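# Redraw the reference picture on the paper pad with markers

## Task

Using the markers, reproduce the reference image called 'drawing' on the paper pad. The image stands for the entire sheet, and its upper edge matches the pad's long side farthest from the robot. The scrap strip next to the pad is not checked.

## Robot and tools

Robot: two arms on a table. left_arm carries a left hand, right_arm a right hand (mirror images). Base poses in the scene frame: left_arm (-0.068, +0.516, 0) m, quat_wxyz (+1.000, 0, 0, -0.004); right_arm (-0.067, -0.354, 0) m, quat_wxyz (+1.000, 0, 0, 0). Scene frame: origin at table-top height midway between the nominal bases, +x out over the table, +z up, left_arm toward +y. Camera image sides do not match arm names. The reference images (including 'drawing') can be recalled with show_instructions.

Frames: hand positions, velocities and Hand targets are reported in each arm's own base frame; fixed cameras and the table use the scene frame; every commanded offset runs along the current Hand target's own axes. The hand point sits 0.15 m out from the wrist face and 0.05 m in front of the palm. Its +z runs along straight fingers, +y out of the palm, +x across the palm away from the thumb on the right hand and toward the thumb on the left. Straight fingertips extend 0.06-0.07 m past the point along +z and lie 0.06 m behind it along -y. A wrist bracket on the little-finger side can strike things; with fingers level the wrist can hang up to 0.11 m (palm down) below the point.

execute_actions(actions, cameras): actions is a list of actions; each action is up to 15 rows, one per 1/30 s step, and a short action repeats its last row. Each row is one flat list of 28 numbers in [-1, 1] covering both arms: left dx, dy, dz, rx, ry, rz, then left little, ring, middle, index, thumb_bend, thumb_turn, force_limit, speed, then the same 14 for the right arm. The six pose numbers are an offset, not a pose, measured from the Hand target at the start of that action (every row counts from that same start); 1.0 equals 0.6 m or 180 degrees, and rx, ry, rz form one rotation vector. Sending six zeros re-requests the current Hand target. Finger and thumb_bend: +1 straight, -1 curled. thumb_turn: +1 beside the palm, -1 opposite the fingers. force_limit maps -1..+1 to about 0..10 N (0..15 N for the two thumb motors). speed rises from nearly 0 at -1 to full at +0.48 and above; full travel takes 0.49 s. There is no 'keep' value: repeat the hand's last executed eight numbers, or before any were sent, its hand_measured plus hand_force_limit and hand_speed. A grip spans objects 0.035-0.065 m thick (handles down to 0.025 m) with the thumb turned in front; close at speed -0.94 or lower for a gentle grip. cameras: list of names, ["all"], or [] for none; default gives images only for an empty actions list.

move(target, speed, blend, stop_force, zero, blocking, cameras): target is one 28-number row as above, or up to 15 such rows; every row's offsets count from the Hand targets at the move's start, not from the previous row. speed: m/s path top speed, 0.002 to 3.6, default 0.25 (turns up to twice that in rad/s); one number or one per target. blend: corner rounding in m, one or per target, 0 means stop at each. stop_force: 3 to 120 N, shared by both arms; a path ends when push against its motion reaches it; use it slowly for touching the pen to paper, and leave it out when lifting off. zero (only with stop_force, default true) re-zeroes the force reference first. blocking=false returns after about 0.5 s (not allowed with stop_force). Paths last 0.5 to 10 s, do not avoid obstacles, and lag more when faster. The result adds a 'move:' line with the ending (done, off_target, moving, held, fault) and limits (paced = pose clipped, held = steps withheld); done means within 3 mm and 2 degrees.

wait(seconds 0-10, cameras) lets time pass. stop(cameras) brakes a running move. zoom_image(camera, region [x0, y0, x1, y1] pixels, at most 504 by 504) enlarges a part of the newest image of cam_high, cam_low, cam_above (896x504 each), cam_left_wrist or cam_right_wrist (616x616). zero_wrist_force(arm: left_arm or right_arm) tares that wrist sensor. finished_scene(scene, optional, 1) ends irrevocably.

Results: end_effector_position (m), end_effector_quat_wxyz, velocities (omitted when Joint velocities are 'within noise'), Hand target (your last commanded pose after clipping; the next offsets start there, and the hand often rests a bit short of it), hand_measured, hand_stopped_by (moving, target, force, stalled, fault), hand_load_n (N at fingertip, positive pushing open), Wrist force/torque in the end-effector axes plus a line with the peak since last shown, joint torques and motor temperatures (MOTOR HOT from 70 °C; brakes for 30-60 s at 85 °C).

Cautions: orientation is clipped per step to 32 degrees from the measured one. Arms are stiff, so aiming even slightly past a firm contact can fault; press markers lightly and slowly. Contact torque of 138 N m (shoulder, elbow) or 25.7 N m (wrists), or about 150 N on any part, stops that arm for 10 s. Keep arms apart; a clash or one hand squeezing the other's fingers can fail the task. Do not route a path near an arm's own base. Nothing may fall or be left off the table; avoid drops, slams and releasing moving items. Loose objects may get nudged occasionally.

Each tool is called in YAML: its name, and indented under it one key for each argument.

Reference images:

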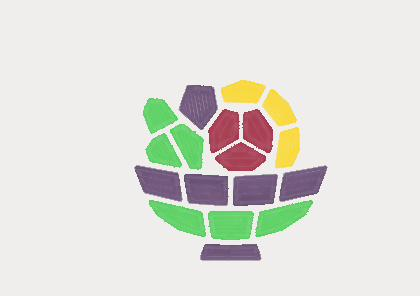

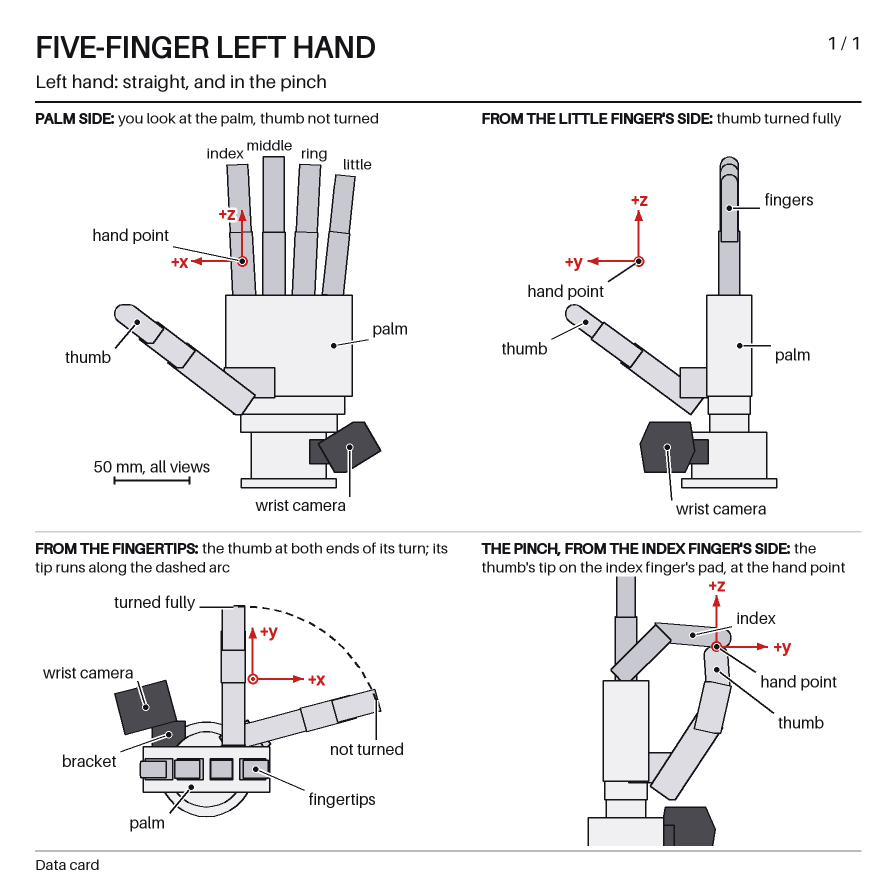

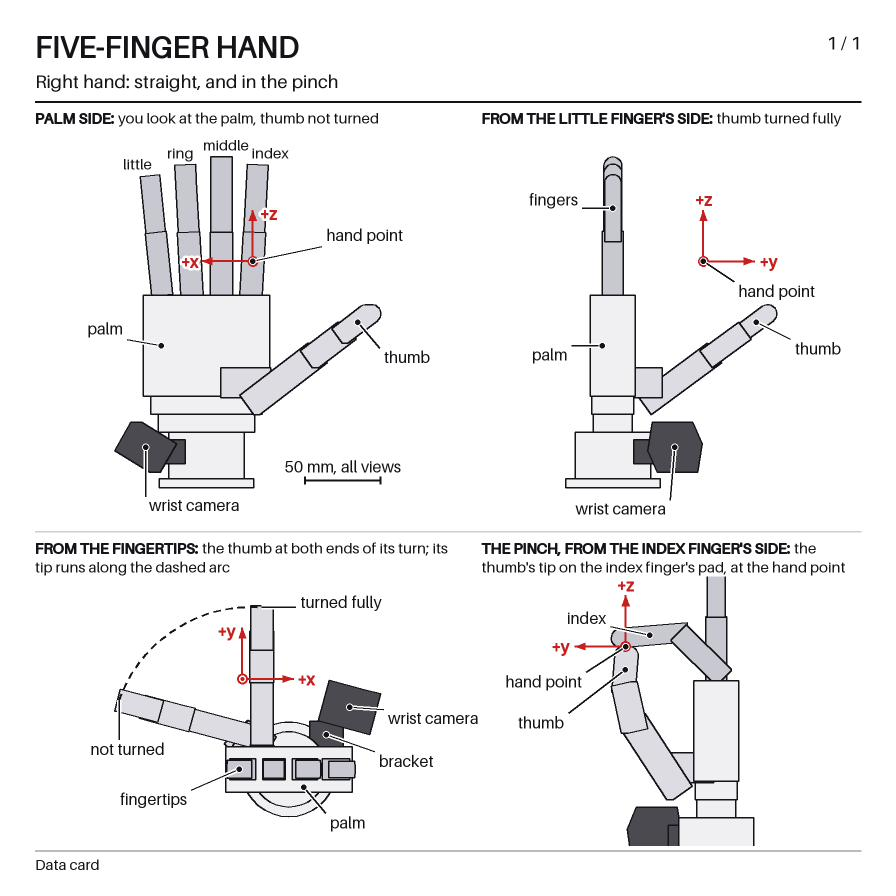

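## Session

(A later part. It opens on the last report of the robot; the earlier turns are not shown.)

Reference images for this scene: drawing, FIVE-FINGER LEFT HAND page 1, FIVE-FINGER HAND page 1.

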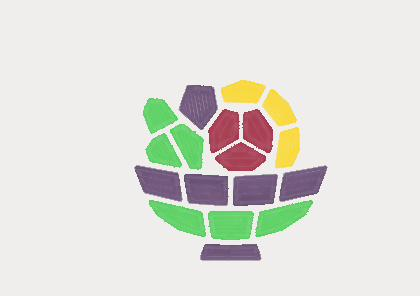

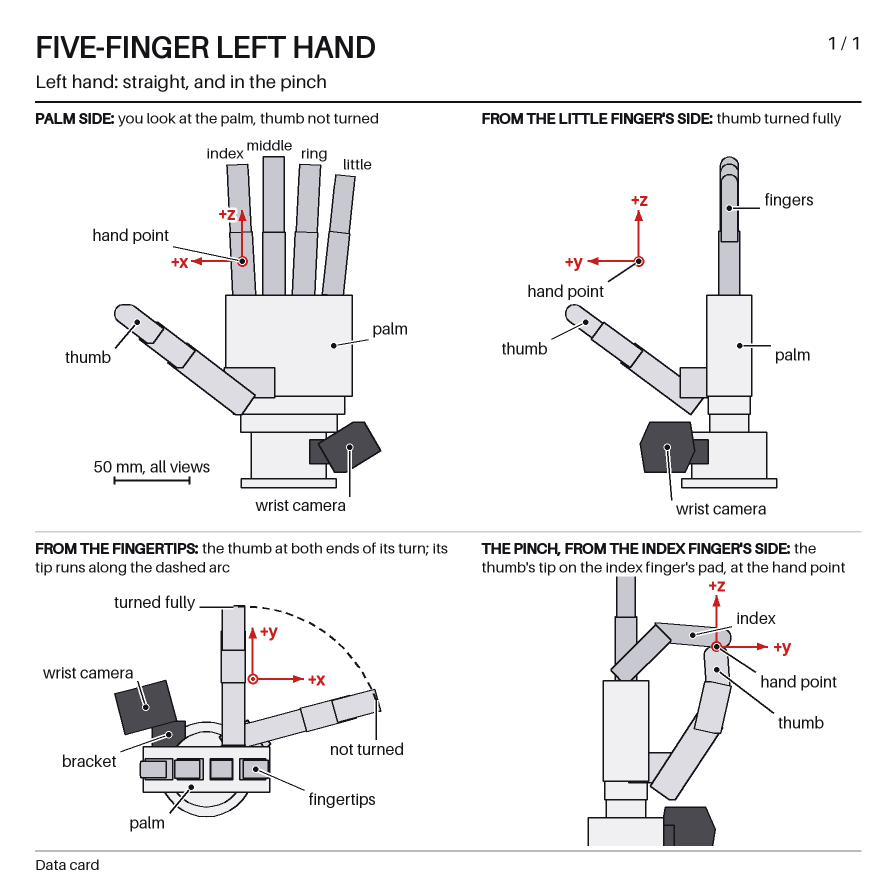

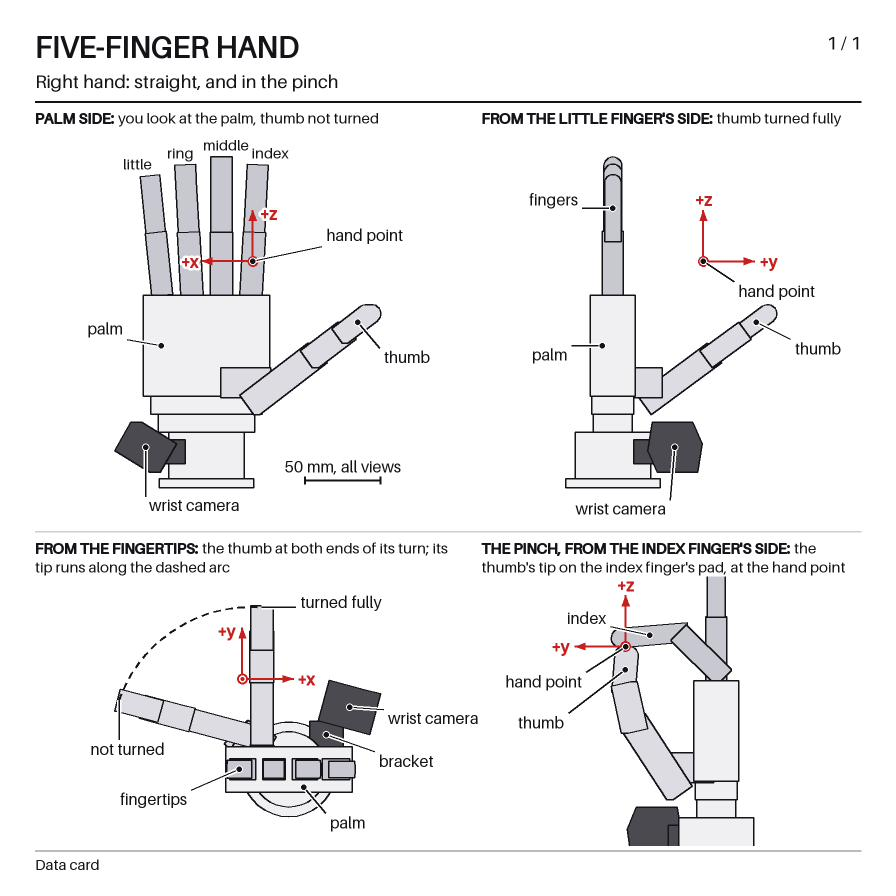

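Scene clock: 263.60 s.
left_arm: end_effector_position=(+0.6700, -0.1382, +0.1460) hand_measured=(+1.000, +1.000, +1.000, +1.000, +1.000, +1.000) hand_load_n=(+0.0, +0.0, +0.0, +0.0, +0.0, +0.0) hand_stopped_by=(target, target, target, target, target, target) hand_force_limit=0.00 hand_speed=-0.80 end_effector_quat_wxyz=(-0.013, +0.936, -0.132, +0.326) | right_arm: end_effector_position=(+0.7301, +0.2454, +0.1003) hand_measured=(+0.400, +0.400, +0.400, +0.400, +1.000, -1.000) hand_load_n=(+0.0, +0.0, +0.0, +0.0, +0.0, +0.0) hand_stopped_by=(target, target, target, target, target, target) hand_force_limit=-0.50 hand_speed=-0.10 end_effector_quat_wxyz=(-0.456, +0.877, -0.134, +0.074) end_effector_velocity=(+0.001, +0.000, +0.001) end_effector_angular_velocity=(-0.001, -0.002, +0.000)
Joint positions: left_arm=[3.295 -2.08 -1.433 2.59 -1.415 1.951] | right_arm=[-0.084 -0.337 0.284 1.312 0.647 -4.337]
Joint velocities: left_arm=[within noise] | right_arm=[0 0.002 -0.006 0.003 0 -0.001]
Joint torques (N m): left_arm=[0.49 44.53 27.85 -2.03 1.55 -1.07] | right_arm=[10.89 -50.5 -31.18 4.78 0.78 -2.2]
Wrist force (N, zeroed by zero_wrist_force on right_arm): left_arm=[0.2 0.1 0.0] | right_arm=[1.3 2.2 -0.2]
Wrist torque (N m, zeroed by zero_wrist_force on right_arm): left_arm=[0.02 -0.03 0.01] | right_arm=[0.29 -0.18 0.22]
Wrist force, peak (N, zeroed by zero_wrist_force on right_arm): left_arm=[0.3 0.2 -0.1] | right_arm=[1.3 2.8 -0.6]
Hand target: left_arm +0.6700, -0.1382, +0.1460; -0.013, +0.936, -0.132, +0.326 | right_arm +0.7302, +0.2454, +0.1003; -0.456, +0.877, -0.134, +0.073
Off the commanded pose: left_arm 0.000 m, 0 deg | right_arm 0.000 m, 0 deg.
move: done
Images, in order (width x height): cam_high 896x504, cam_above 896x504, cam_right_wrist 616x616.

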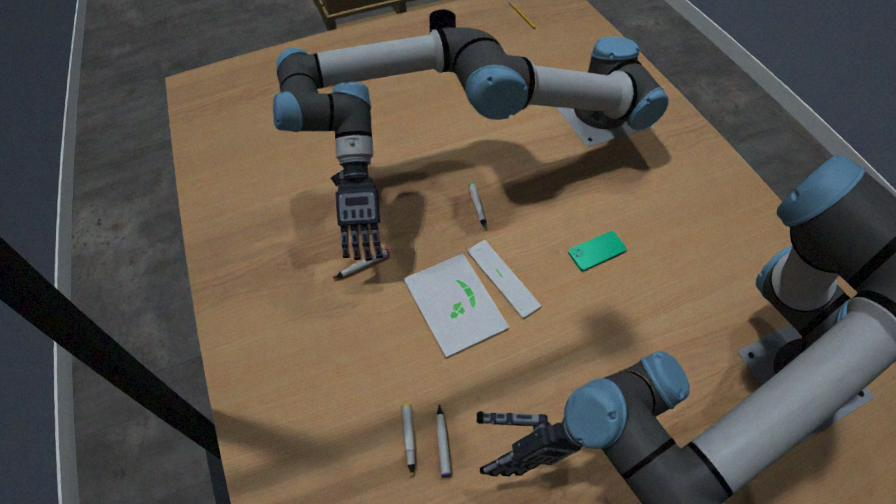

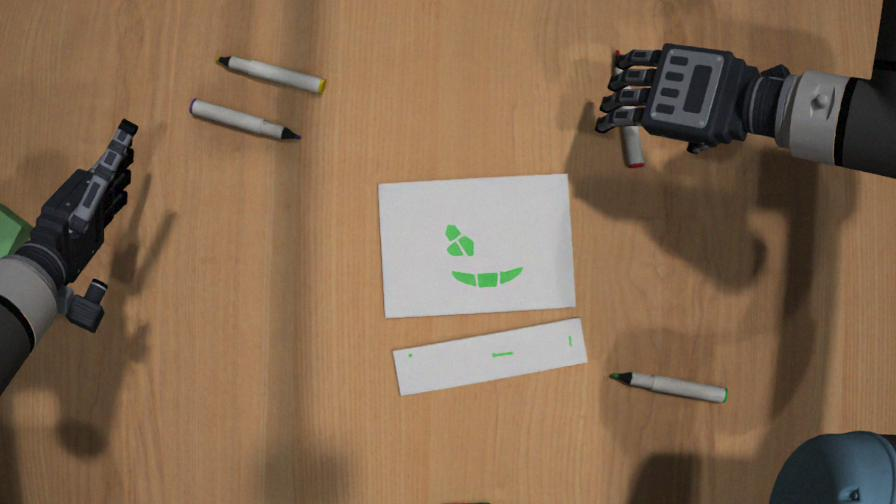

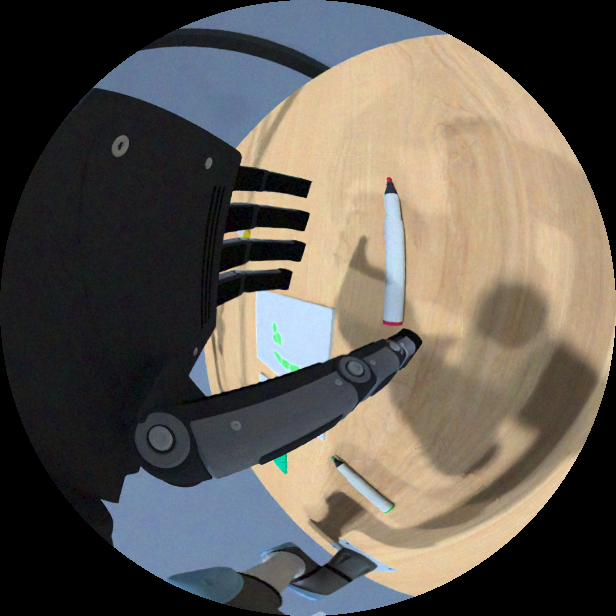

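move:
  target:
    - [0,0,0,0,0,0,1,1,1,1,1,1,0,-0.8,-0.001,0.1038,0.0727,0,0,0,0.4,0.4,0.4,0.4,0.8,-1,-0.6,-0.1]
  speed: [0.12]
  stop_force: 5
  cameras: ["cam_high","cam_above","cam_right_wrist"]

zoom_image:
  camera: "cam_above"
  region: [570, 30, 730, 190]

zoom_image:
  camera: "cam_right_wrist"
  region: [200, 130, 500, 430]

Scene clock: 266.60 s.
left_arm: end_effector_position=(+0.6700, -0.1382, +0.1460) hand_measured=(+1.000, +1.000, +1.000, +1.000, +1.000, +1.000) hand_load_n=(+0.0, +0.0, +0.0, +0.0, +0.0, +0.0) hand_stopped_by=(target, target, target, target, target, target) hand_force_limit=0.00 hand_speed=-0.80 end_effector_quat_wxyz=(-0.013, +0.936, -0.132, +0.326) | right_arm: end_effector_position=(+0.7302, +0.2454, +0.0243) hand_measured=(+0.400, +0.400, +0.400, +0.400, +0.800, -1.000) hand_load_n=(+0.0, +0.0, +0.0, +0.0, +0.0, +0.0) hand_stopped_by=(target, target, target, target, target, target) hand_force_limit=-0.60 hand_speed=-0.10 end_effector_quat_wxyz=(-0.456, +0.877, -0.134, +0.073)
Joint positions: left_arm=[3.295 -2.08 -1.433 2.59 -1.415 1.951] | right_arm=[-0.084 -0.317 0.438 1.139 0.647 -4.338]
Joint torques (N m): left_arm=[1.04 44.75 28 -2.23 1.36 -0.97] | right_arm=[-6.18 -51.89 -9.28 -0.37 -3.51 1.77]
Wrist force (N, zeroed by zero_wrist_force on right_arm): left_arm=[-0.1 0.0 0.0] | right_arm=[1.5 2.0 -0.4]
Wrist torque (N m, zeroed by zero_wrist_force on right_arm): left_arm=[0.01 0.01 -0.01] | right_arm=[0.27 -0.21 0.12]
Wrist force, peak (N, zeroed by zero_wrist_force on right_arm): left_arm=[0.2 0.3 0.0] | right_arm=[1.4 2.5 -0.3]
Hand target: left_arm +0.6700, -0.1382, +0.1460; -0.013, +0.936, -0.132, +0.326 | right_arm +0.7302, +0.2454, +0.0243; -0.456, +0.877, -0.134, +0.073
Off the commanded pose: left_arm 0.000 m, 0 deg | right_arm 0.000 m, 0 deg.
move: done
Images, in order (width x height): cam_high 896x504, cam_above 896x504, cam_right_wrist 616x616.

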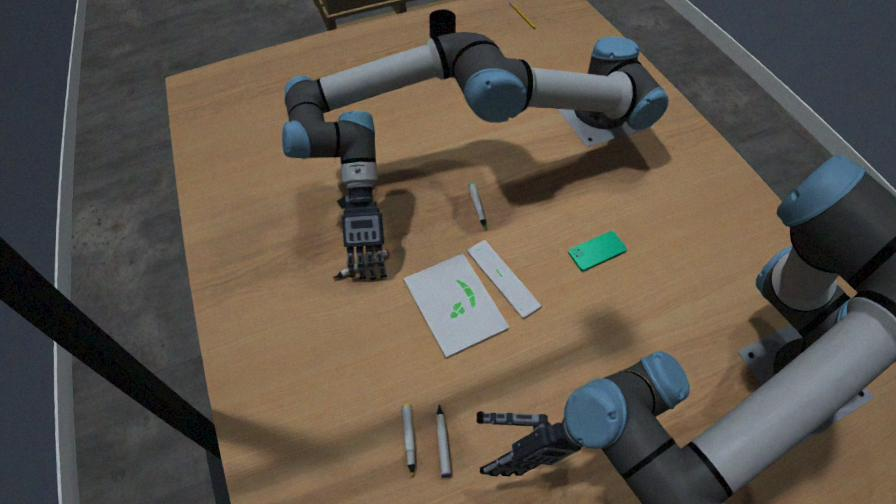

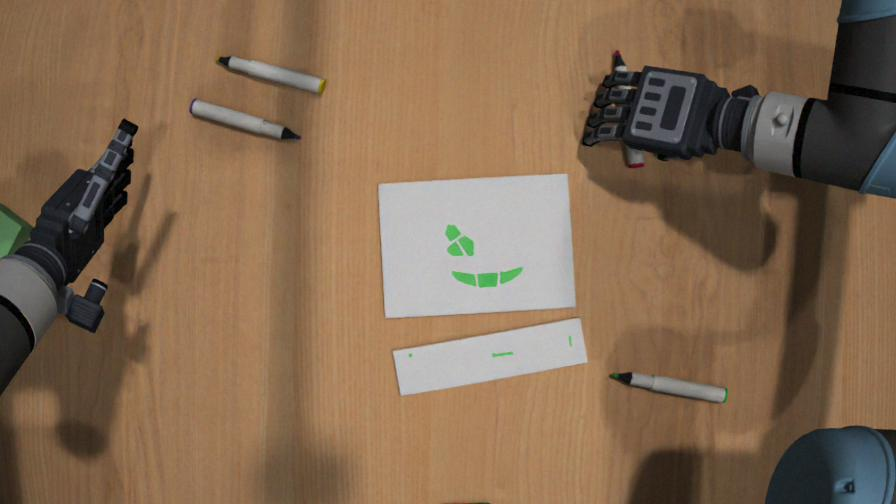

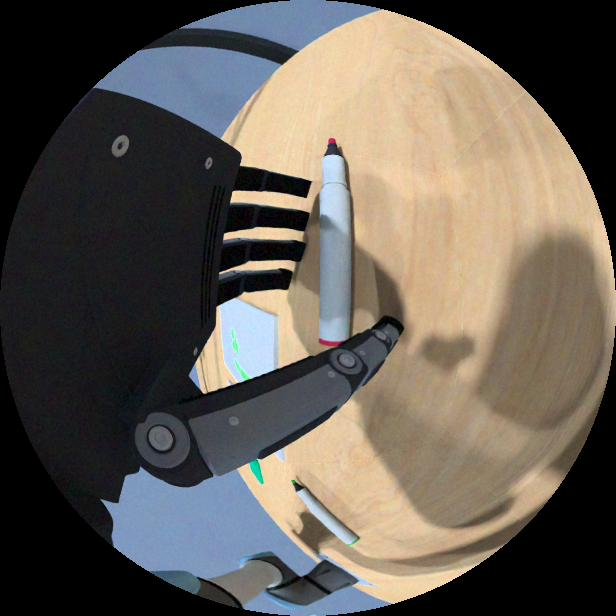

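Scaled by 3.150.

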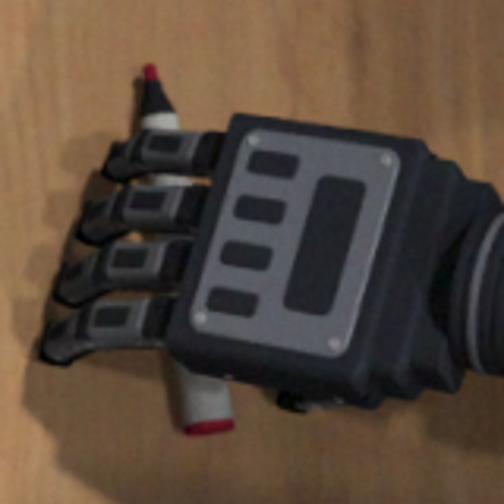

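Scaled by 1.680 from the camera's 616x616 image, which has a finer 880x880 frame.

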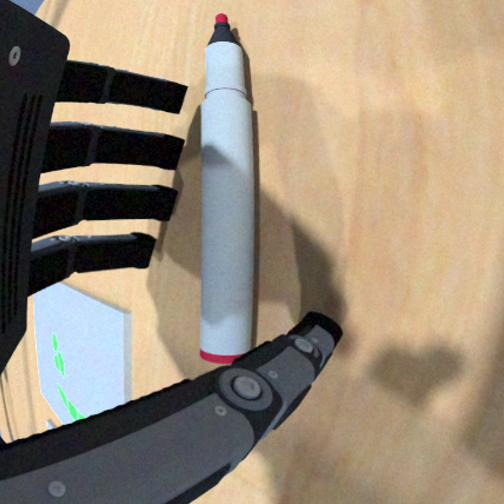

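move:
  target:
    - [0,0,0,0,0,0,1,1,1,1,1,1,0,-0.8,0.0118,-0.0035,0.0052,0,0,0,0.4,0.4,0.4,0.4,0.5,-1,-0.6,-0.4]
  speed: [0.05]
  cameras: []

move:
  target:
    - [0,0,0,0,0,0,1,1,1,1,1,1,0,-0.8,0,0,0,0,0,0,0,0,0,0,0.5,-1,-0.6,-0.6]
  speed: [0.05]
  cameras: ["cam_above","cam_right_wrist"]

zoom_image:
  camera: "cam_above"
  region: [570, 30, 730, 190]

zoom_image:
  camera: "cam_right_wrist"
  region: [200, 130, 500, 430]

Scene clock: 269.60 s.
left_arm: end_effector_position=(+0.6700, -0.1382, +0.1460) hand_measured=(+1.000, +1.000, +1.000, +1.000, +1.000, +1.000) hand_load_n=(+0.0, +0.0, +0.0, +0.0, +0.0, +0.0) hand_stopped_by=(target, target, target, target, target, target) hand_force_limit=0.00 hand_speed=-0.80 end_effector_quat_wxyz=(-0.013, +0.936, -0.132, +0.326) | right_arm: end_effector_position=(+0.7380, +0.2468, +0.0242) hand_measured=(+0.400, +0.400, +0.400, +0.400, +0.500, -1.000) hand_load_n=(+0.0, +0.0, +0.0, +0.0, +0.5, +0.0) hand_stopped_by=(target, target, target, target, target, target) hand_force_limit=-0.60 hand_speed=-0.40 end_effector_quat_wxyz=(-0.456, +0.877, -0.134, +0.074)
Joint positions: left_arm=[3.295 -2.08 -1.433 2.59 -1.415 1.951] | right_arm=[-0.081 -0.269 0.338 1.187 0.648 -4.334]
Joint torques (N m): left_arm=[-1.02 43.99 27.7 -2.26 1.59 -0.72] | right_arm=[10.83 -51.42 -32.55 4.58 0.57 -2.22]
Wrist force (N, zeroed by zero_wrist_force on right_arm): left_arm=[0.0 0.1 0.0] | right_arm=[1.3 2.1 -0.2]
Wrist torque (N m, zeroed by zero_wrist_force on right_arm): left_arm=[0.01 0.01 -0.01] | right_arm=[0.26 -0.18 0.23]
Wrist force, peak (N, zeroed by zero_wrist_force on right_arm): left_arm=[0.2 0.3 0.2] | right_arm=[1.5 2.3 -0.3]
Hand target: left_arm +0.6700, -0.1382, +0.1460; -0.013, +0.936, -0.132, +0.326 | right_arm +0.7381, +0.2468, +0.0242; -0.456, +0.877, -0.134, +0.073
Off the commanded pose: left_arm 0.000 m, 0 deg | right_arm 0.000 m, 0 deg.
move: done
No camera images: "cameras" was empty.

Scene clock: 270.23 s.
left_arm: end_effector_position=(+0.6700, -0.1382, +0.1460) hand_measured=(+1.000, +1.000, +1.000, +1.000, +1.000, +1.000) hand_load_n=(+0.0, +0.0, +0.0, +0.0, +0.0, +0.0) hand_stopped_by=(target, target, target, target, target, target) hand_force_limit=0.00 hand_speed=-0.80 end_effector_quat_wxyz=(-0.013, +0.936, -0.132, +0.326) | right_arm: end_effector_position=(+0.7380, +0.2468, +0.0242) hand_measured=(+0.000, +0.000, +0.294, +0.000, +0.500, -1.000) hand_load_n=(+0.0, +0.0, +0.0, +0.0, +0.0, +0.0) hand_stopped_by=(target, target, force, target, target, target) hand_force_limit=-0.60 hand_speed=-0.60 end_effector_quat_wxyz=(-0.456, +0.877, -0.134, +0.074)
Joint positions: left_arm=[3.295 -2.08 -1.433 2.59 -1.415 1.951] | right_arm=[-0.081 -0.269 0.338 1.187 0.648 -4.334]
Joint torques (N m): left_arm=[0.14 44.51 27.76 -2.29 1.41 -1.09] | right_arm=[9.29 -51.22 -31.86 4.65 0.07 -2.06]
Wrist force (N, zeroed by zero_wrist_force on right_arm): left_arm=[0.0 -0.1 -0.1] | right_arm=[1.3 1.0 -1.2]
Wrist torque (N m, zeroed by zero_wrist_force on right_arm): left_arm=[0.00 0.01 0.00] | right_arm=[0.33 -0.15 0.20]
Wrist force, peak (N, zeroed by zero_wrist_force on right_arm): left_arm=[0.0 0.0 -0.3] | right_arm=[1.5 2.3 -0.2]
Hand target: left_arm +0.6700, -0.1382, +0.1460; -0.013, +0.936, -0.132, +0.326 | right_arm +0.7380, +0.2468, +0.0242; -0.456, +0.877, -0.134, +0.074
Off the commanded pose: left_arm 0.000 m, 0 deg | right_arm 0.000 m, 0 deg.
move: done
Images, in order (width x height): cam_above 896x504, cam_right_wrist 616x616.

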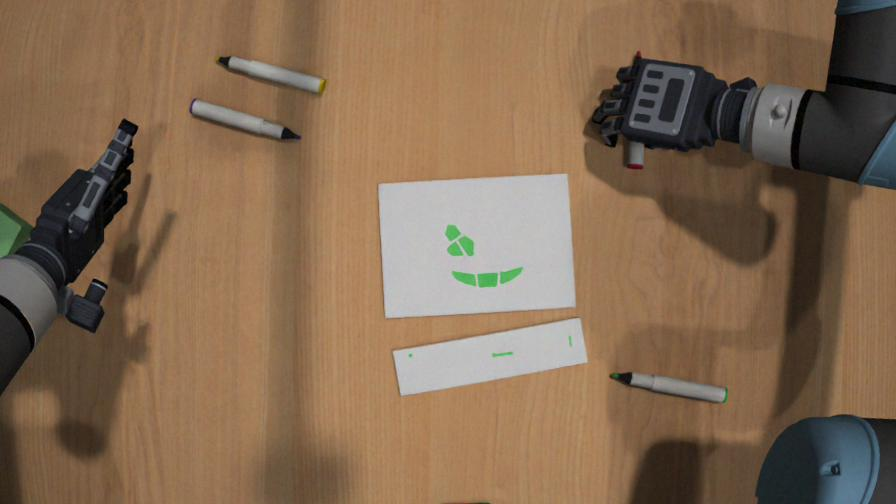

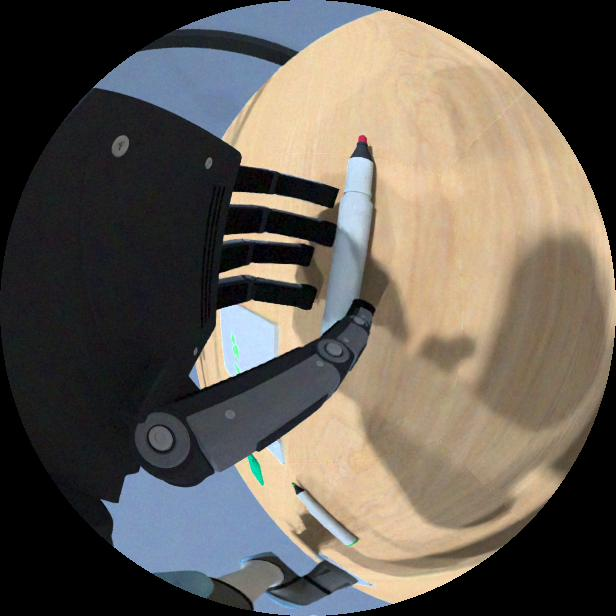

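Scaled by 3.150.

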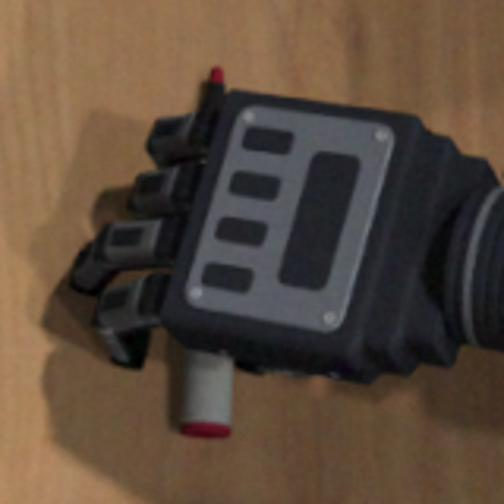

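Scaled by 1.680 from the camera's 616x616 image, which has a finer 880x880 frame.

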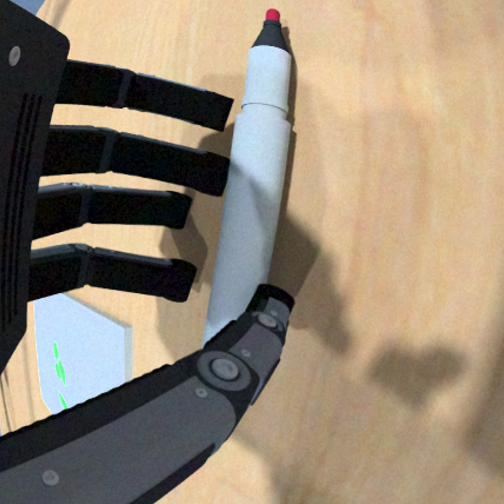

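move:
  target:
    - [0,0,0,0,0,0,1,1,1,1,1,1,0,-0.8,0,-0.0055,-0.0038,0,0,0,0,0,0.1,0,0.5,-1,-0.6,-0.5]
  speed: [0.05]
  cameras: []

move:
  target:
    - [0,0,0,0,0,0,1,1,1,1,1,1,0,-0.8,0,0,0,0,0,0,-0.14,-0.14,-0.14,-0.14,0.5,-1,-0.6,-0.5]
  speed: [0.05]
  cameras: []

move:
  target:
    - [0,0,0,0,0,0,1,1,1,1,1,1,0,-0.8,0,0.0109,0.0077,0,0,0,-0.14,-0.14,-0.14,-0.14,0.5,-1,-0.6,-0.5]
  speed: [0.02]
  stop_force: 4
  cameras: ["cam_above","cam_right_wrist"]

zoom_image:
  camera: "cam_above"
  region: [570, 30, 730, 190]

zoom_image:
  camera: "cam_right_wrist"
  region: [200, 130, 500, 430]

Scene clock: 271.90 s.
left_arm: end_effector_position=(+0.6700, -0.1382, +0.1460) hand_measured=(+1.000, +1.000, +1.000, +1.000, +1.000, +1.000) hand_load_n=(+0.0, +0.0, +0.0, +0.0, +0.0, +0.0) hand_stopped_by=(target, target, target, target, target, target) hand_force_limit=0.00 hand_speed=-0.80 end_effector_quat_wxyz=(-0.013, +0.936, -0.132, +0.326) | right_arm: end_effector_position=(+0.7380, +0.2469, +0.0281) hand_measured=(+0.000, +0.000, +0.254, +0.000, +0.500, -1.000) hand_load_n=(+0.0, +0.0, +0.0, +0.0, +0.0, +0.0) hand_stopped_by=(target, target, force, target, target, target) hand_force_limit=-0.60 hand_speed=-0.50 end_effector_quat_wxyz=(-0.456, +0.877, -0.134, +0.074)
Joint positions: left_arm=[3.295 -2.08 -1.433 2.59 -1.415 1.951] | right_arm=[-0.081 -0.271 0.332 1.195 0.648 -4.333]
Joint torques (N m): left_arm=[0.47 44.23 27.4 -2.01 1.54 -0.95] | right_arm=[6.79 -64.2 -32.42 4.66 0.45 1.51]
Wrist force (N, zeroed by zero_wrist_force on right_arm): left_arm=[0.2 0.1 0.0] | right_arm=[1.1 2.3 -0.1]
Wrist torque (N m, zeroed by zero_wrist_force on right_arm): left_arm=[0.02 -0.02 0.00] | right_arm=[0.29 -0.16 0.23]
Wrist force, peak (N, zeroed by zero_wrist_force on right_arm): left_arm=[0.4 0.0 0.1] | right_arm=[1.9 -6.8 -0.1]
Hand target: left_arm +0.6700, -0.1382, +0.1460; -0.013, +0.936, -0.132, +0.326 | right_arm +0.7380, +0.2469, +0.0282; -0.456, +0.877, -0.134, +0.074
Off the commanded pose: left_arm 0.000 m, 0 deg | right_arm 0.000 m, 0 deg.
move: done
No camera images: "cameras" was empty.

Scene clock: 272.47 s.
left_arm: end_effector_position=(+0.6700, -0.1382, +0.1460) hand_measured=(+1.000, +1.000, +1.000, +1.000, +1.000, +1.000) hand_load_n=(+0.0, +0.0, +0.0, +0.0, -0.5, +0.0) hand_stopped_by=(target, target, target, target, target, target) hand_force_limit=0.00 hand_speed=-0.80 end_effector_quat_wxyz=(-0.013, +0.936, -0.132, +0.326) | right_arm: end_effector_position=(+0.7380, +0.2469, +0.0283) hand_measured=(-0.140, -0.140, -0.140, -0.140, +0.500, -1.000) hand_load_n=(+0.0, +0.0, +0.0, +0.0, +0.0, +0.0) hand_stopped_by=(target, target, target, target, target, target) hand_force_limit=-0.60 hand_speed=-0.50 end_effector_quat_wxyz=(-0.456, +0.877, -0.134, +0.074)
Joint positions: left_arm=[3.295 -2.08 -1.433 2.59 -1.415 1.951] | right_arm=[-0.081 -0.271 0.331 1.195 0.648 -4.333]
Joint torques (N m): left_arm=[0.61 45.9 28.59 -2.17 1.56 -0.94] | right_arm=[6.62 -60.87 -31.79 4.72 0.67 1.48]
Wrist force (N, zeroed by zero_wrist_force on right_arm): left_arm=[-0.1 -0.1 -0.1] | right_arm=[1.5 2.3 -0.3]
Wrist torque (N m, zeroed by zero_wrist_force on right_arm): left_arm=[0.00 0.01 0.00] | right_arm=[0.32 -0.21 0.25]
Wrist force, peak (N, zeroed by zero_wrist_force on right_arm): left_arm=[0.1 0.3 -0.1] | right_arm=[1.4 2.4 -0.2]
Hand target: left_arm +0.6700, -0.1382, +0.1460; -0.013, +0.936, -0.132, +0.326 | right_arm +0.7380, +0.2469, +0.0282; -0.456, +0.877, -0.134, +0.074
Off the commanded pose: left_arm 0.000 m, 0 deg | right_arm 0.000 m, 0 deg.
move: done
No camera images: "cameras" was empty.

Scene clock: 273.97 s.
left_arm: end_effector_position=(+0.6700, -0.1382, +0.1460) hand_measured=(+1.000, +1.000, +1.000, +1.000, +1.000, +1.000) hand_load_n=(+0.0, +0.0, +0.0, +0.0, +0.0, -0.5) hand_stopped_by=(target, target, target, target, target, target) hand_force_limit=0.00 hand_speed=-0.80 end_effector_quat_wxyz=(-0.013, +0.936, -0.132, +0.326) | right_arm: end_effector_position=(+0.7381, +0.2469, +0.0202) hand_measured=(-0.140, -0.140, -0.140, -0.140, +0.500, -1.000) hand_load_n=(+0.0, +0.0, +0.0, +0.0, +0.0, +0.0) hand_stopped_by=(target, target, target, target, target, target) hand_force_limit=-0.60 hand_speed=-0.50 end_effector_quat_wxyz=(-0.456, +0.877, -0.134, +0.074)
Joint positions: left_arm=[3.295 -2.08 -1.433 2.59 -1.415 1.951] | right_arm=[-0.081 -0.266 0.343 1.179 0.648 -4.333]
Joint torques (N m): left_arm=[-0.44 44.53 28.17 -2.2 1.58 -0.99] | right_arm=[7.89 -53.42 -8.33 -0.31 0.69 0.94]
Wrist force (N, zeroed by zero_wrist_force on right_arm): left_arm=[0.0 0.0 -0.1] | right_arm=[1.5 1.9 -0.3]
Wrist torque (N m, zeroed by zero_wrist_force on right_arm): left_arm=[0.01 0.00 0.00] | right_arm=[0.30 -0.22 0.24]
Wrist force, peak (N, zeroed by zero_wrist_force on right_arm): left_arm=[0.3 0.1 0.1] | right_arm=[1.5 2.3 -0.2]
Hand target: left_arm +0.6700, -0.1382, +0.1460; -0.013, +0.936, -0.132, +0.326 | right_arm +0.7381, +0.2469, +0.0202; -0.456, +0.877, -0.134, +0.074
Off the commanded pose: left_arm 0.000 m, 0 deg | right_arm 0.000 m, 0 deg.
move: done
Images, in order (width x height): cam_above 896x504, cam_right_wrist 616x616.

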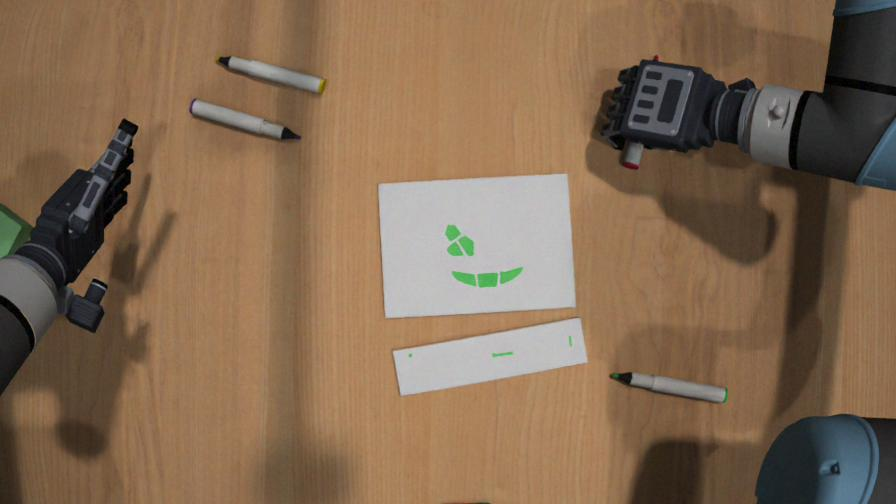

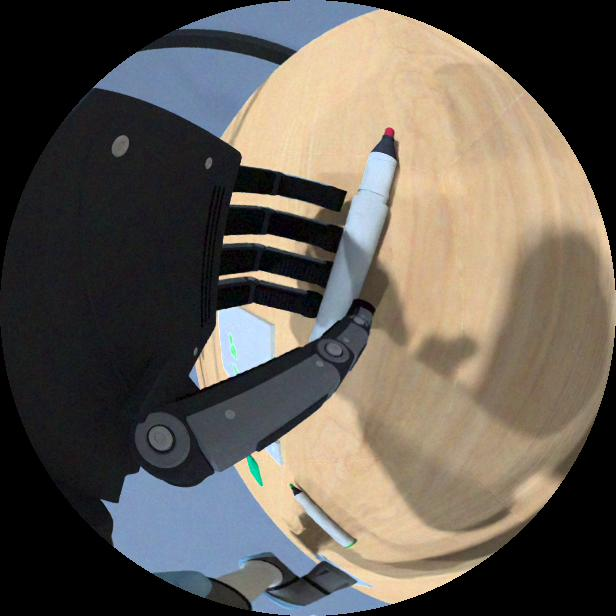

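Scaled by 3.150.

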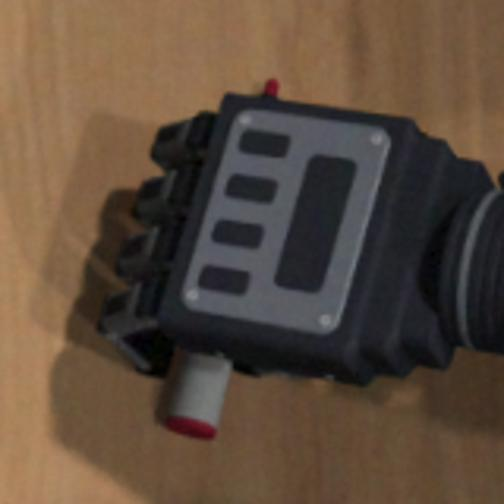

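Scaled by 1.680 from the camera's 616x616 image, which has a finer 880x880 frame.

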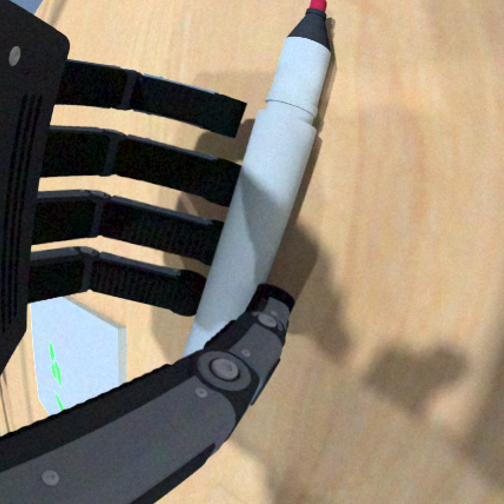

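move:
  target:
    - [0,0,0,0,0,0,1,1,1,1,1,1,0,-0.8,0,0,0,0,0,0,-0.5,-0.5,-0.5,-0.5,0.5,-1,-0.6,-0.92]
  speed: [0.05]
  cameras: []

move:
  target:
    - [0,0,0,0,0,0,1,1,1,1,1,1,0,-0.8,0,-0.0683,-0.0478,0,0,0,-0.5,-0.5,-0.5,-0.5,0.5,-1,-0.6,-0.92]
  speed: [0.06]
  cameras: ["cam_high","cam_above","cam_right_wrist"]

zoom_image:
  camera: "cam_right_wrist"
  region: [200, 130, 500, 430]

Scene clock: 276.43 s.
left_arm: end_effector_position=(+0.6700, -0.1382, +0.1460) hand_measured=(+1.000, +1.000, +1.000, +1.000, +1.000, +1.000) hand_load_n=(+0.0, +0.0, +0.0, +0.0, +0.0, +0.0) hand_stopped_by=(target, target, target, target, target, target) hand_force_limit=0.00 hand_speed=-0.80 end_effector_quat_wxyz=(-0.013, +0.936, -0.132, +0.326) | right_arm: end_effector_position=(+0.7381, +0.2469, +0.0202) hand_measured=(-0.500, -0.228, -0.168, -0.220, +0.502, -1.000) hand_load_n=(+0.0, +2.0, +0.0, +3.0, +6.5, +1.0) hand_stopped_by=(target, force, force, force, target, target) hand_force_limit=-0.60 hand_speed=-0.92 end_effector_quat_wxyz=(-0.456, +0.877, -0.134, +0.074)
Joint positions: left_arm=[3.295 -2.08 -1.433 2.59 -1.415 1.951] | right_arm=[-0.081 -0.266 0.343 1.179 0.648 -4.333]
Joint torques (N m): left_arm=[0.72 44.05 28.34 -2.13 1.66 -0.96] | right_arm=[8.15 -60.46 -10.6 0.02 0.7 1.7]
Wrist force (N, zeroed by zero_wrist_force on right_arm): left_arm=[-0.1 0.1 0.0] | right_arm=[1.5 2.4 -0.2]
Wrist torque (N m, zeroed by zero_wrist_force on right_arm): left_arm=[0.03 0.01 -0.01] | right_arm=[0.30 -0.22 0.25]
Wrist force, peak (N, zeroed by zero_wrist_force on right_arm): left_arm=[0.3 0.1 0.0] | right_arm=[1.3 2.6 0.0]
Hand target: left_arm +0.6700, -0.1382, +0.1460; -0.013, +0.936, -0.132, +0.326 | right_arm +0.7381, +0.2469, +0.0202; -0.456, +0.877, -0.134, +0.074
Off the commanded pose: left_arm 0.000 m, 0 deg | right_arm 0.000 m, 0 deg.
move: done
No camera images: "cameras" was empty.

Scene clock: 277.97 s.
left_arm: end_effector_position=(+0.6700, -0.1382, +0.1460) hand_measured=(+1.000, +1.000, +1.000, +1.000, +1.000, +1.000) hand_load_n=(+0.0, +0.0, +0.0, +0.0, -0.5, +0.0) hand_stopped_by=(target, target, target, target, target, target) hand_force_limit=0.00 hand_speed=-0.80 end_effector_quat_wxyz=(-0.013, +0.936, -0.132, +0.326) | right_arm: end_effector_position=(+0.7377, +0.2470, +0.0702) hand_measured=(-0.500, -0.228, -0.168, -0.220, +0.502, -1.000) hand_load_n=(+0.0, +2.5, +0.0, +3.0, +6.5, +1.5) hand_stopped_by=(target, force, force, force, target, target) hand_force_limit=-0.60 hand_speed=-0.92 end_effector_quat_wxyz=(-0.456, +0.877, -0.134, +0.074) end_effector_velocity=(+0.000, -0.001, +0.001) end_effector_angular_velocity=(-0.001, -0.002, -0.001)
Joint positions: left_arm=[3.295 -2.08 -1.433 2.59 -1.415 1.951] | right_arm=[-0.081 -0.277 0.237 1.295 0.648 -4.333]
Joint velocities: left_arm=[within noise] | right_arm=[-0.001 0 -0.005 0.003 0 0]
Joint torques (N m): left_arm=[0.22 44.75 28.56 -2.07 1.3 -0.84] | right_arm=[11.36 -51.69 -31.13 4.68 0.6 -2.16]
Wrist force (N, zeroed by zero_wrist_force on right_arm): left_arm=[0.0 0.0 0.0] | right_arm=[1.2 2.5 -0.2]
Wrist torque (N m, zeroed by zero_wrist_force on right_arm): left_arm=[0.01 0.00 0.00] | right_arm=[0.32 -0.19 0.24]
Wrist force, peak (N, zeroed by zero_wrist_force on right_arm): left_arm=[0.1 0.1 -0.3] | right_arm=[1.3 2.8 0.2]
Hand target: left_arm +0.6700, -0.1382, +0.1460; -0.013, +0.936, -0.132, +0.326 | right_arm +0.7377, +0.2470, +0.0702; -0.456, +0.877, -0.134, +0.074
Off the commanded pose: left_arm 0.000 m, 0 deg | right_arm 0.000 m, 0 deg.
move: done
Images, in order (width x height): cam_high 896x504, cam_above 896x504, cam_right_wrist 616x616.

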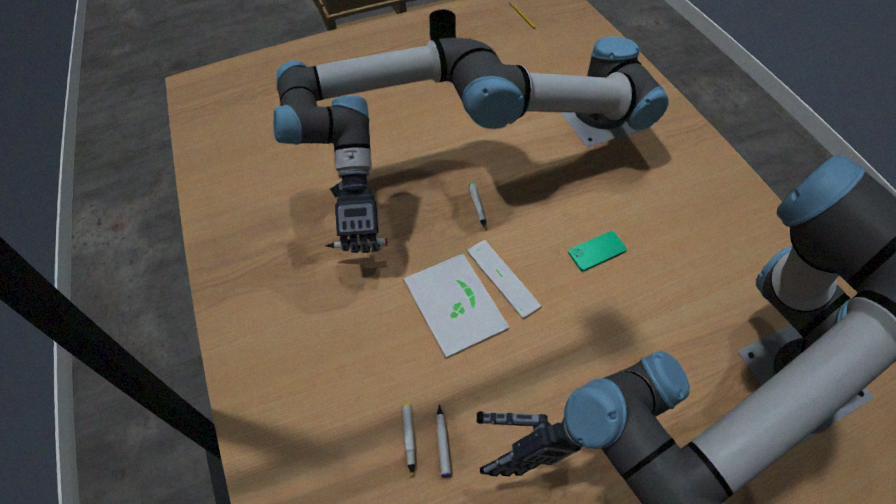

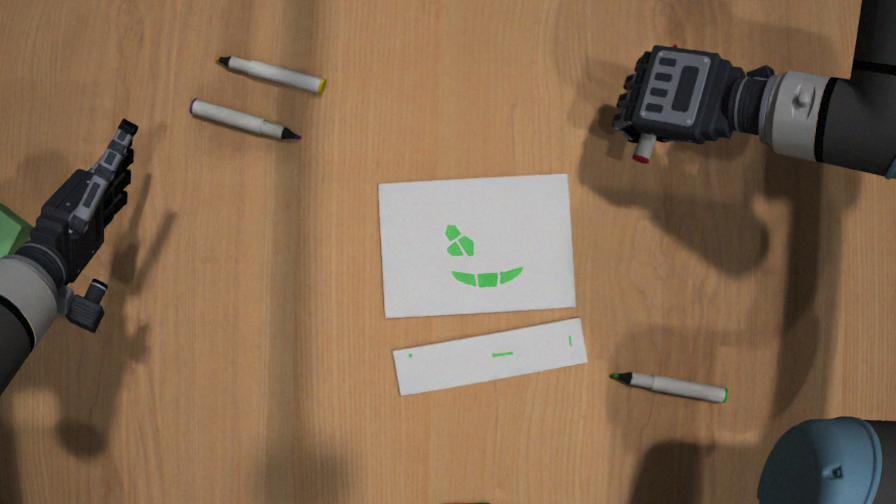

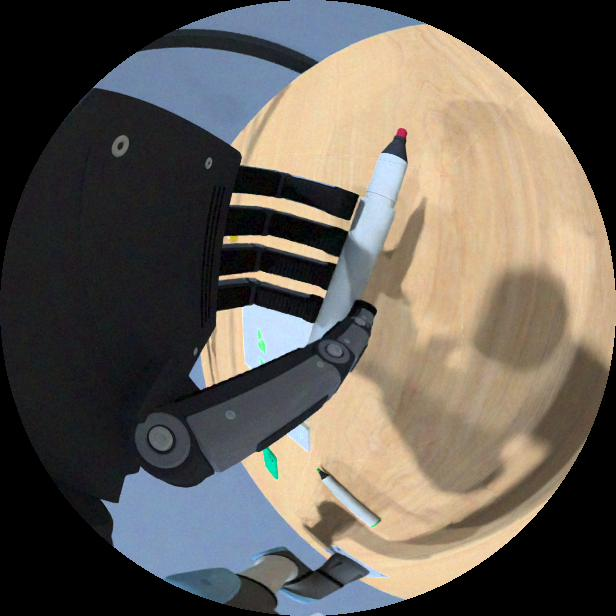

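Scaled by 1.680 from the camera's 616x616 image, which has a finer 880x880 frame.

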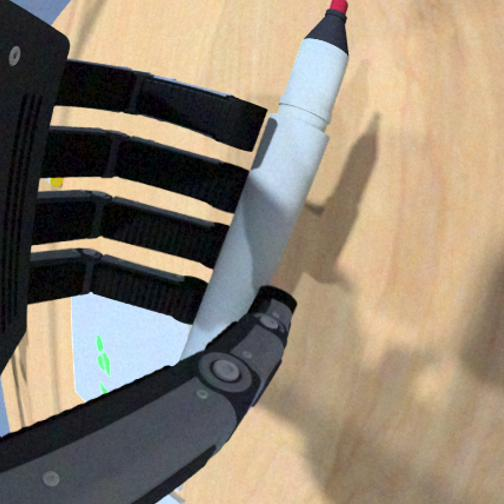

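move:
  target:
    - [0,0,0,0,0,0,1,1,1,1,1,1,0,-0.8,-0.3828,0.3225,-0.4648,0.0023,-0.2850,-0.1997,-0.5,-0.5,-0.5,-0.5,0.5,-1,-0.6,-0.92]
  speed: [0.3]
  cameras: ["cam_high","cam_above","cam_right_wrist"]

Scene clock: 283.87 s.
left_arm: end_effector_position=(+0.6700, -0.1382, +0.1460) hand_measured=(+1.000, +1.000, +1.000, +1.000, +1.000, +1.000) hand_load_n=(+0.0, +0.0, +0.0, +0.0, +0.0, +0.0) hand_stopped_by=(target, target, target, target, target, target) hand_force_limit=0.00 hand_speed=-0.80 end_effector_quat_wxyz=(-0.013, +0.936, -0.132, +0.326) | right_arm: end_effector_position=(+0.4165, -0.0072, +0.0703) hand_measured=(-0.500, -0.228, -0.168, -0.220, +0.502, -1.000) hand_load_n=(+0.0, +2.0, +0.5, +2.5, +6.5, +1.5) hand_stopped_by=(target, force, force, force, target, target) hand_force_limit=-0.60 hand_speed=-0.92 end_effector_quat_wxyz=(-0.427, +0.819, +0.341, -0.174)
Joint positions: left_arm=[3.295 -2.08 -1.433 2.59 -1.415 1.951] | right_arm=[-0.426 -0.724 1.449 1.772 1.276 -6.076]
Joint torques (N m): left_arm=[1.55 44.44 27.1 -2.52 1.4 -1.01] | right_arm=[-10.03 -49.42 -2.67 0.32 1.83 -2.21]
Wrist force (N, zeroed by zero_wrist_force on right_arm): left_arm=[0.1 0.1 0.0] | right_arm=[0.7 2.5 0.3]
Wrist torque (N m, zeroed by zero_wrist_force on right_arm): left_arm=[0.02 -0.02 0.00] | right_arm=[0.29 -0.10 0.22]
Wrist force, peak (N, zeroed by zero_wrist_force on right_arm): left_arm=[0.4 0.1 0.0] | right_arm=[1.6 2.8 0.1]
Hand target: left_arm +0.6700, -0.1382, +0.1460; -0.013, +0.936, -0.132, +0.326 | right_arm +0.4164, -0.0073, +0.0703; -0.427, +0.819, +0.342, -0.174
Off the commanded pose: left_arm 0.000 m, 0 deg | right_arm 0.000 m, 0 deg.
move: done
Images, in order (width x height): cam_high 896x504, cam_above 896x504, cam_right_wrist 616x616.

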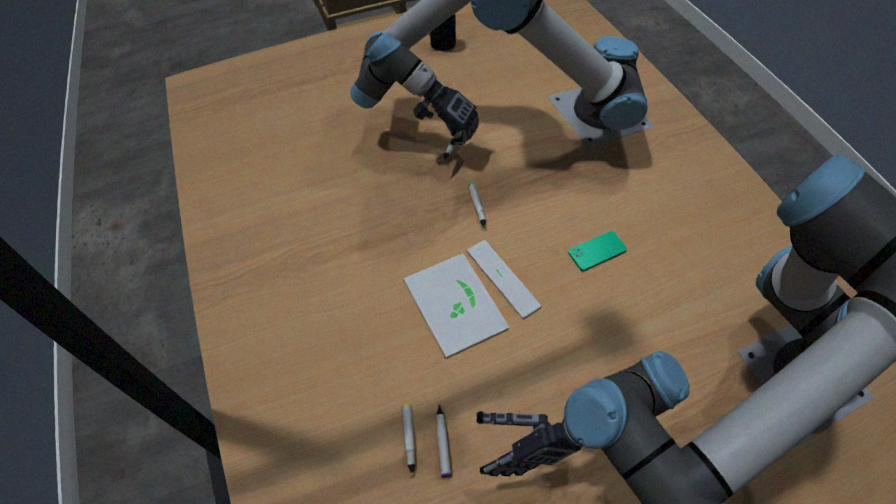

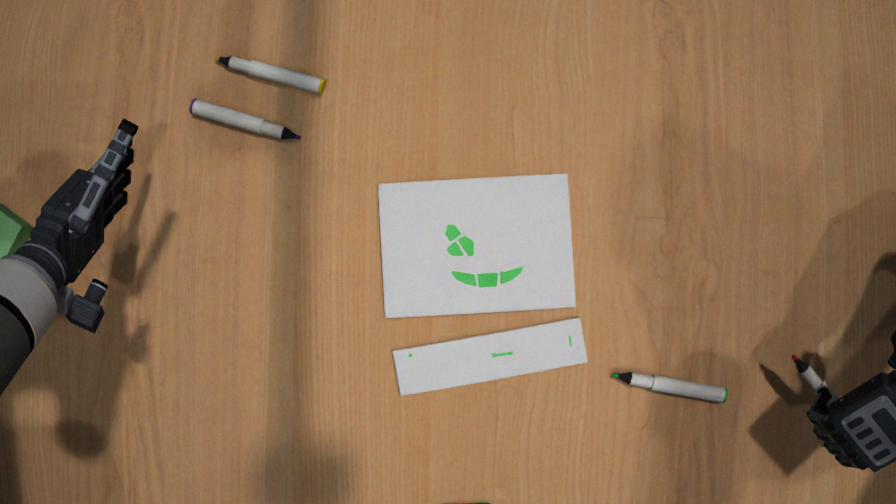

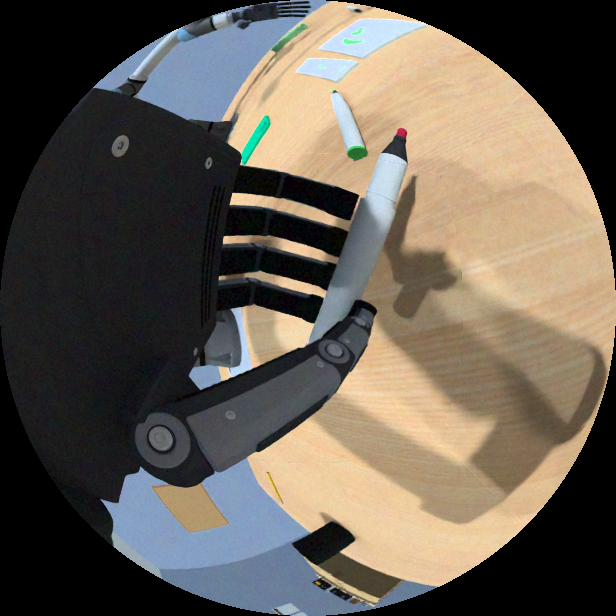

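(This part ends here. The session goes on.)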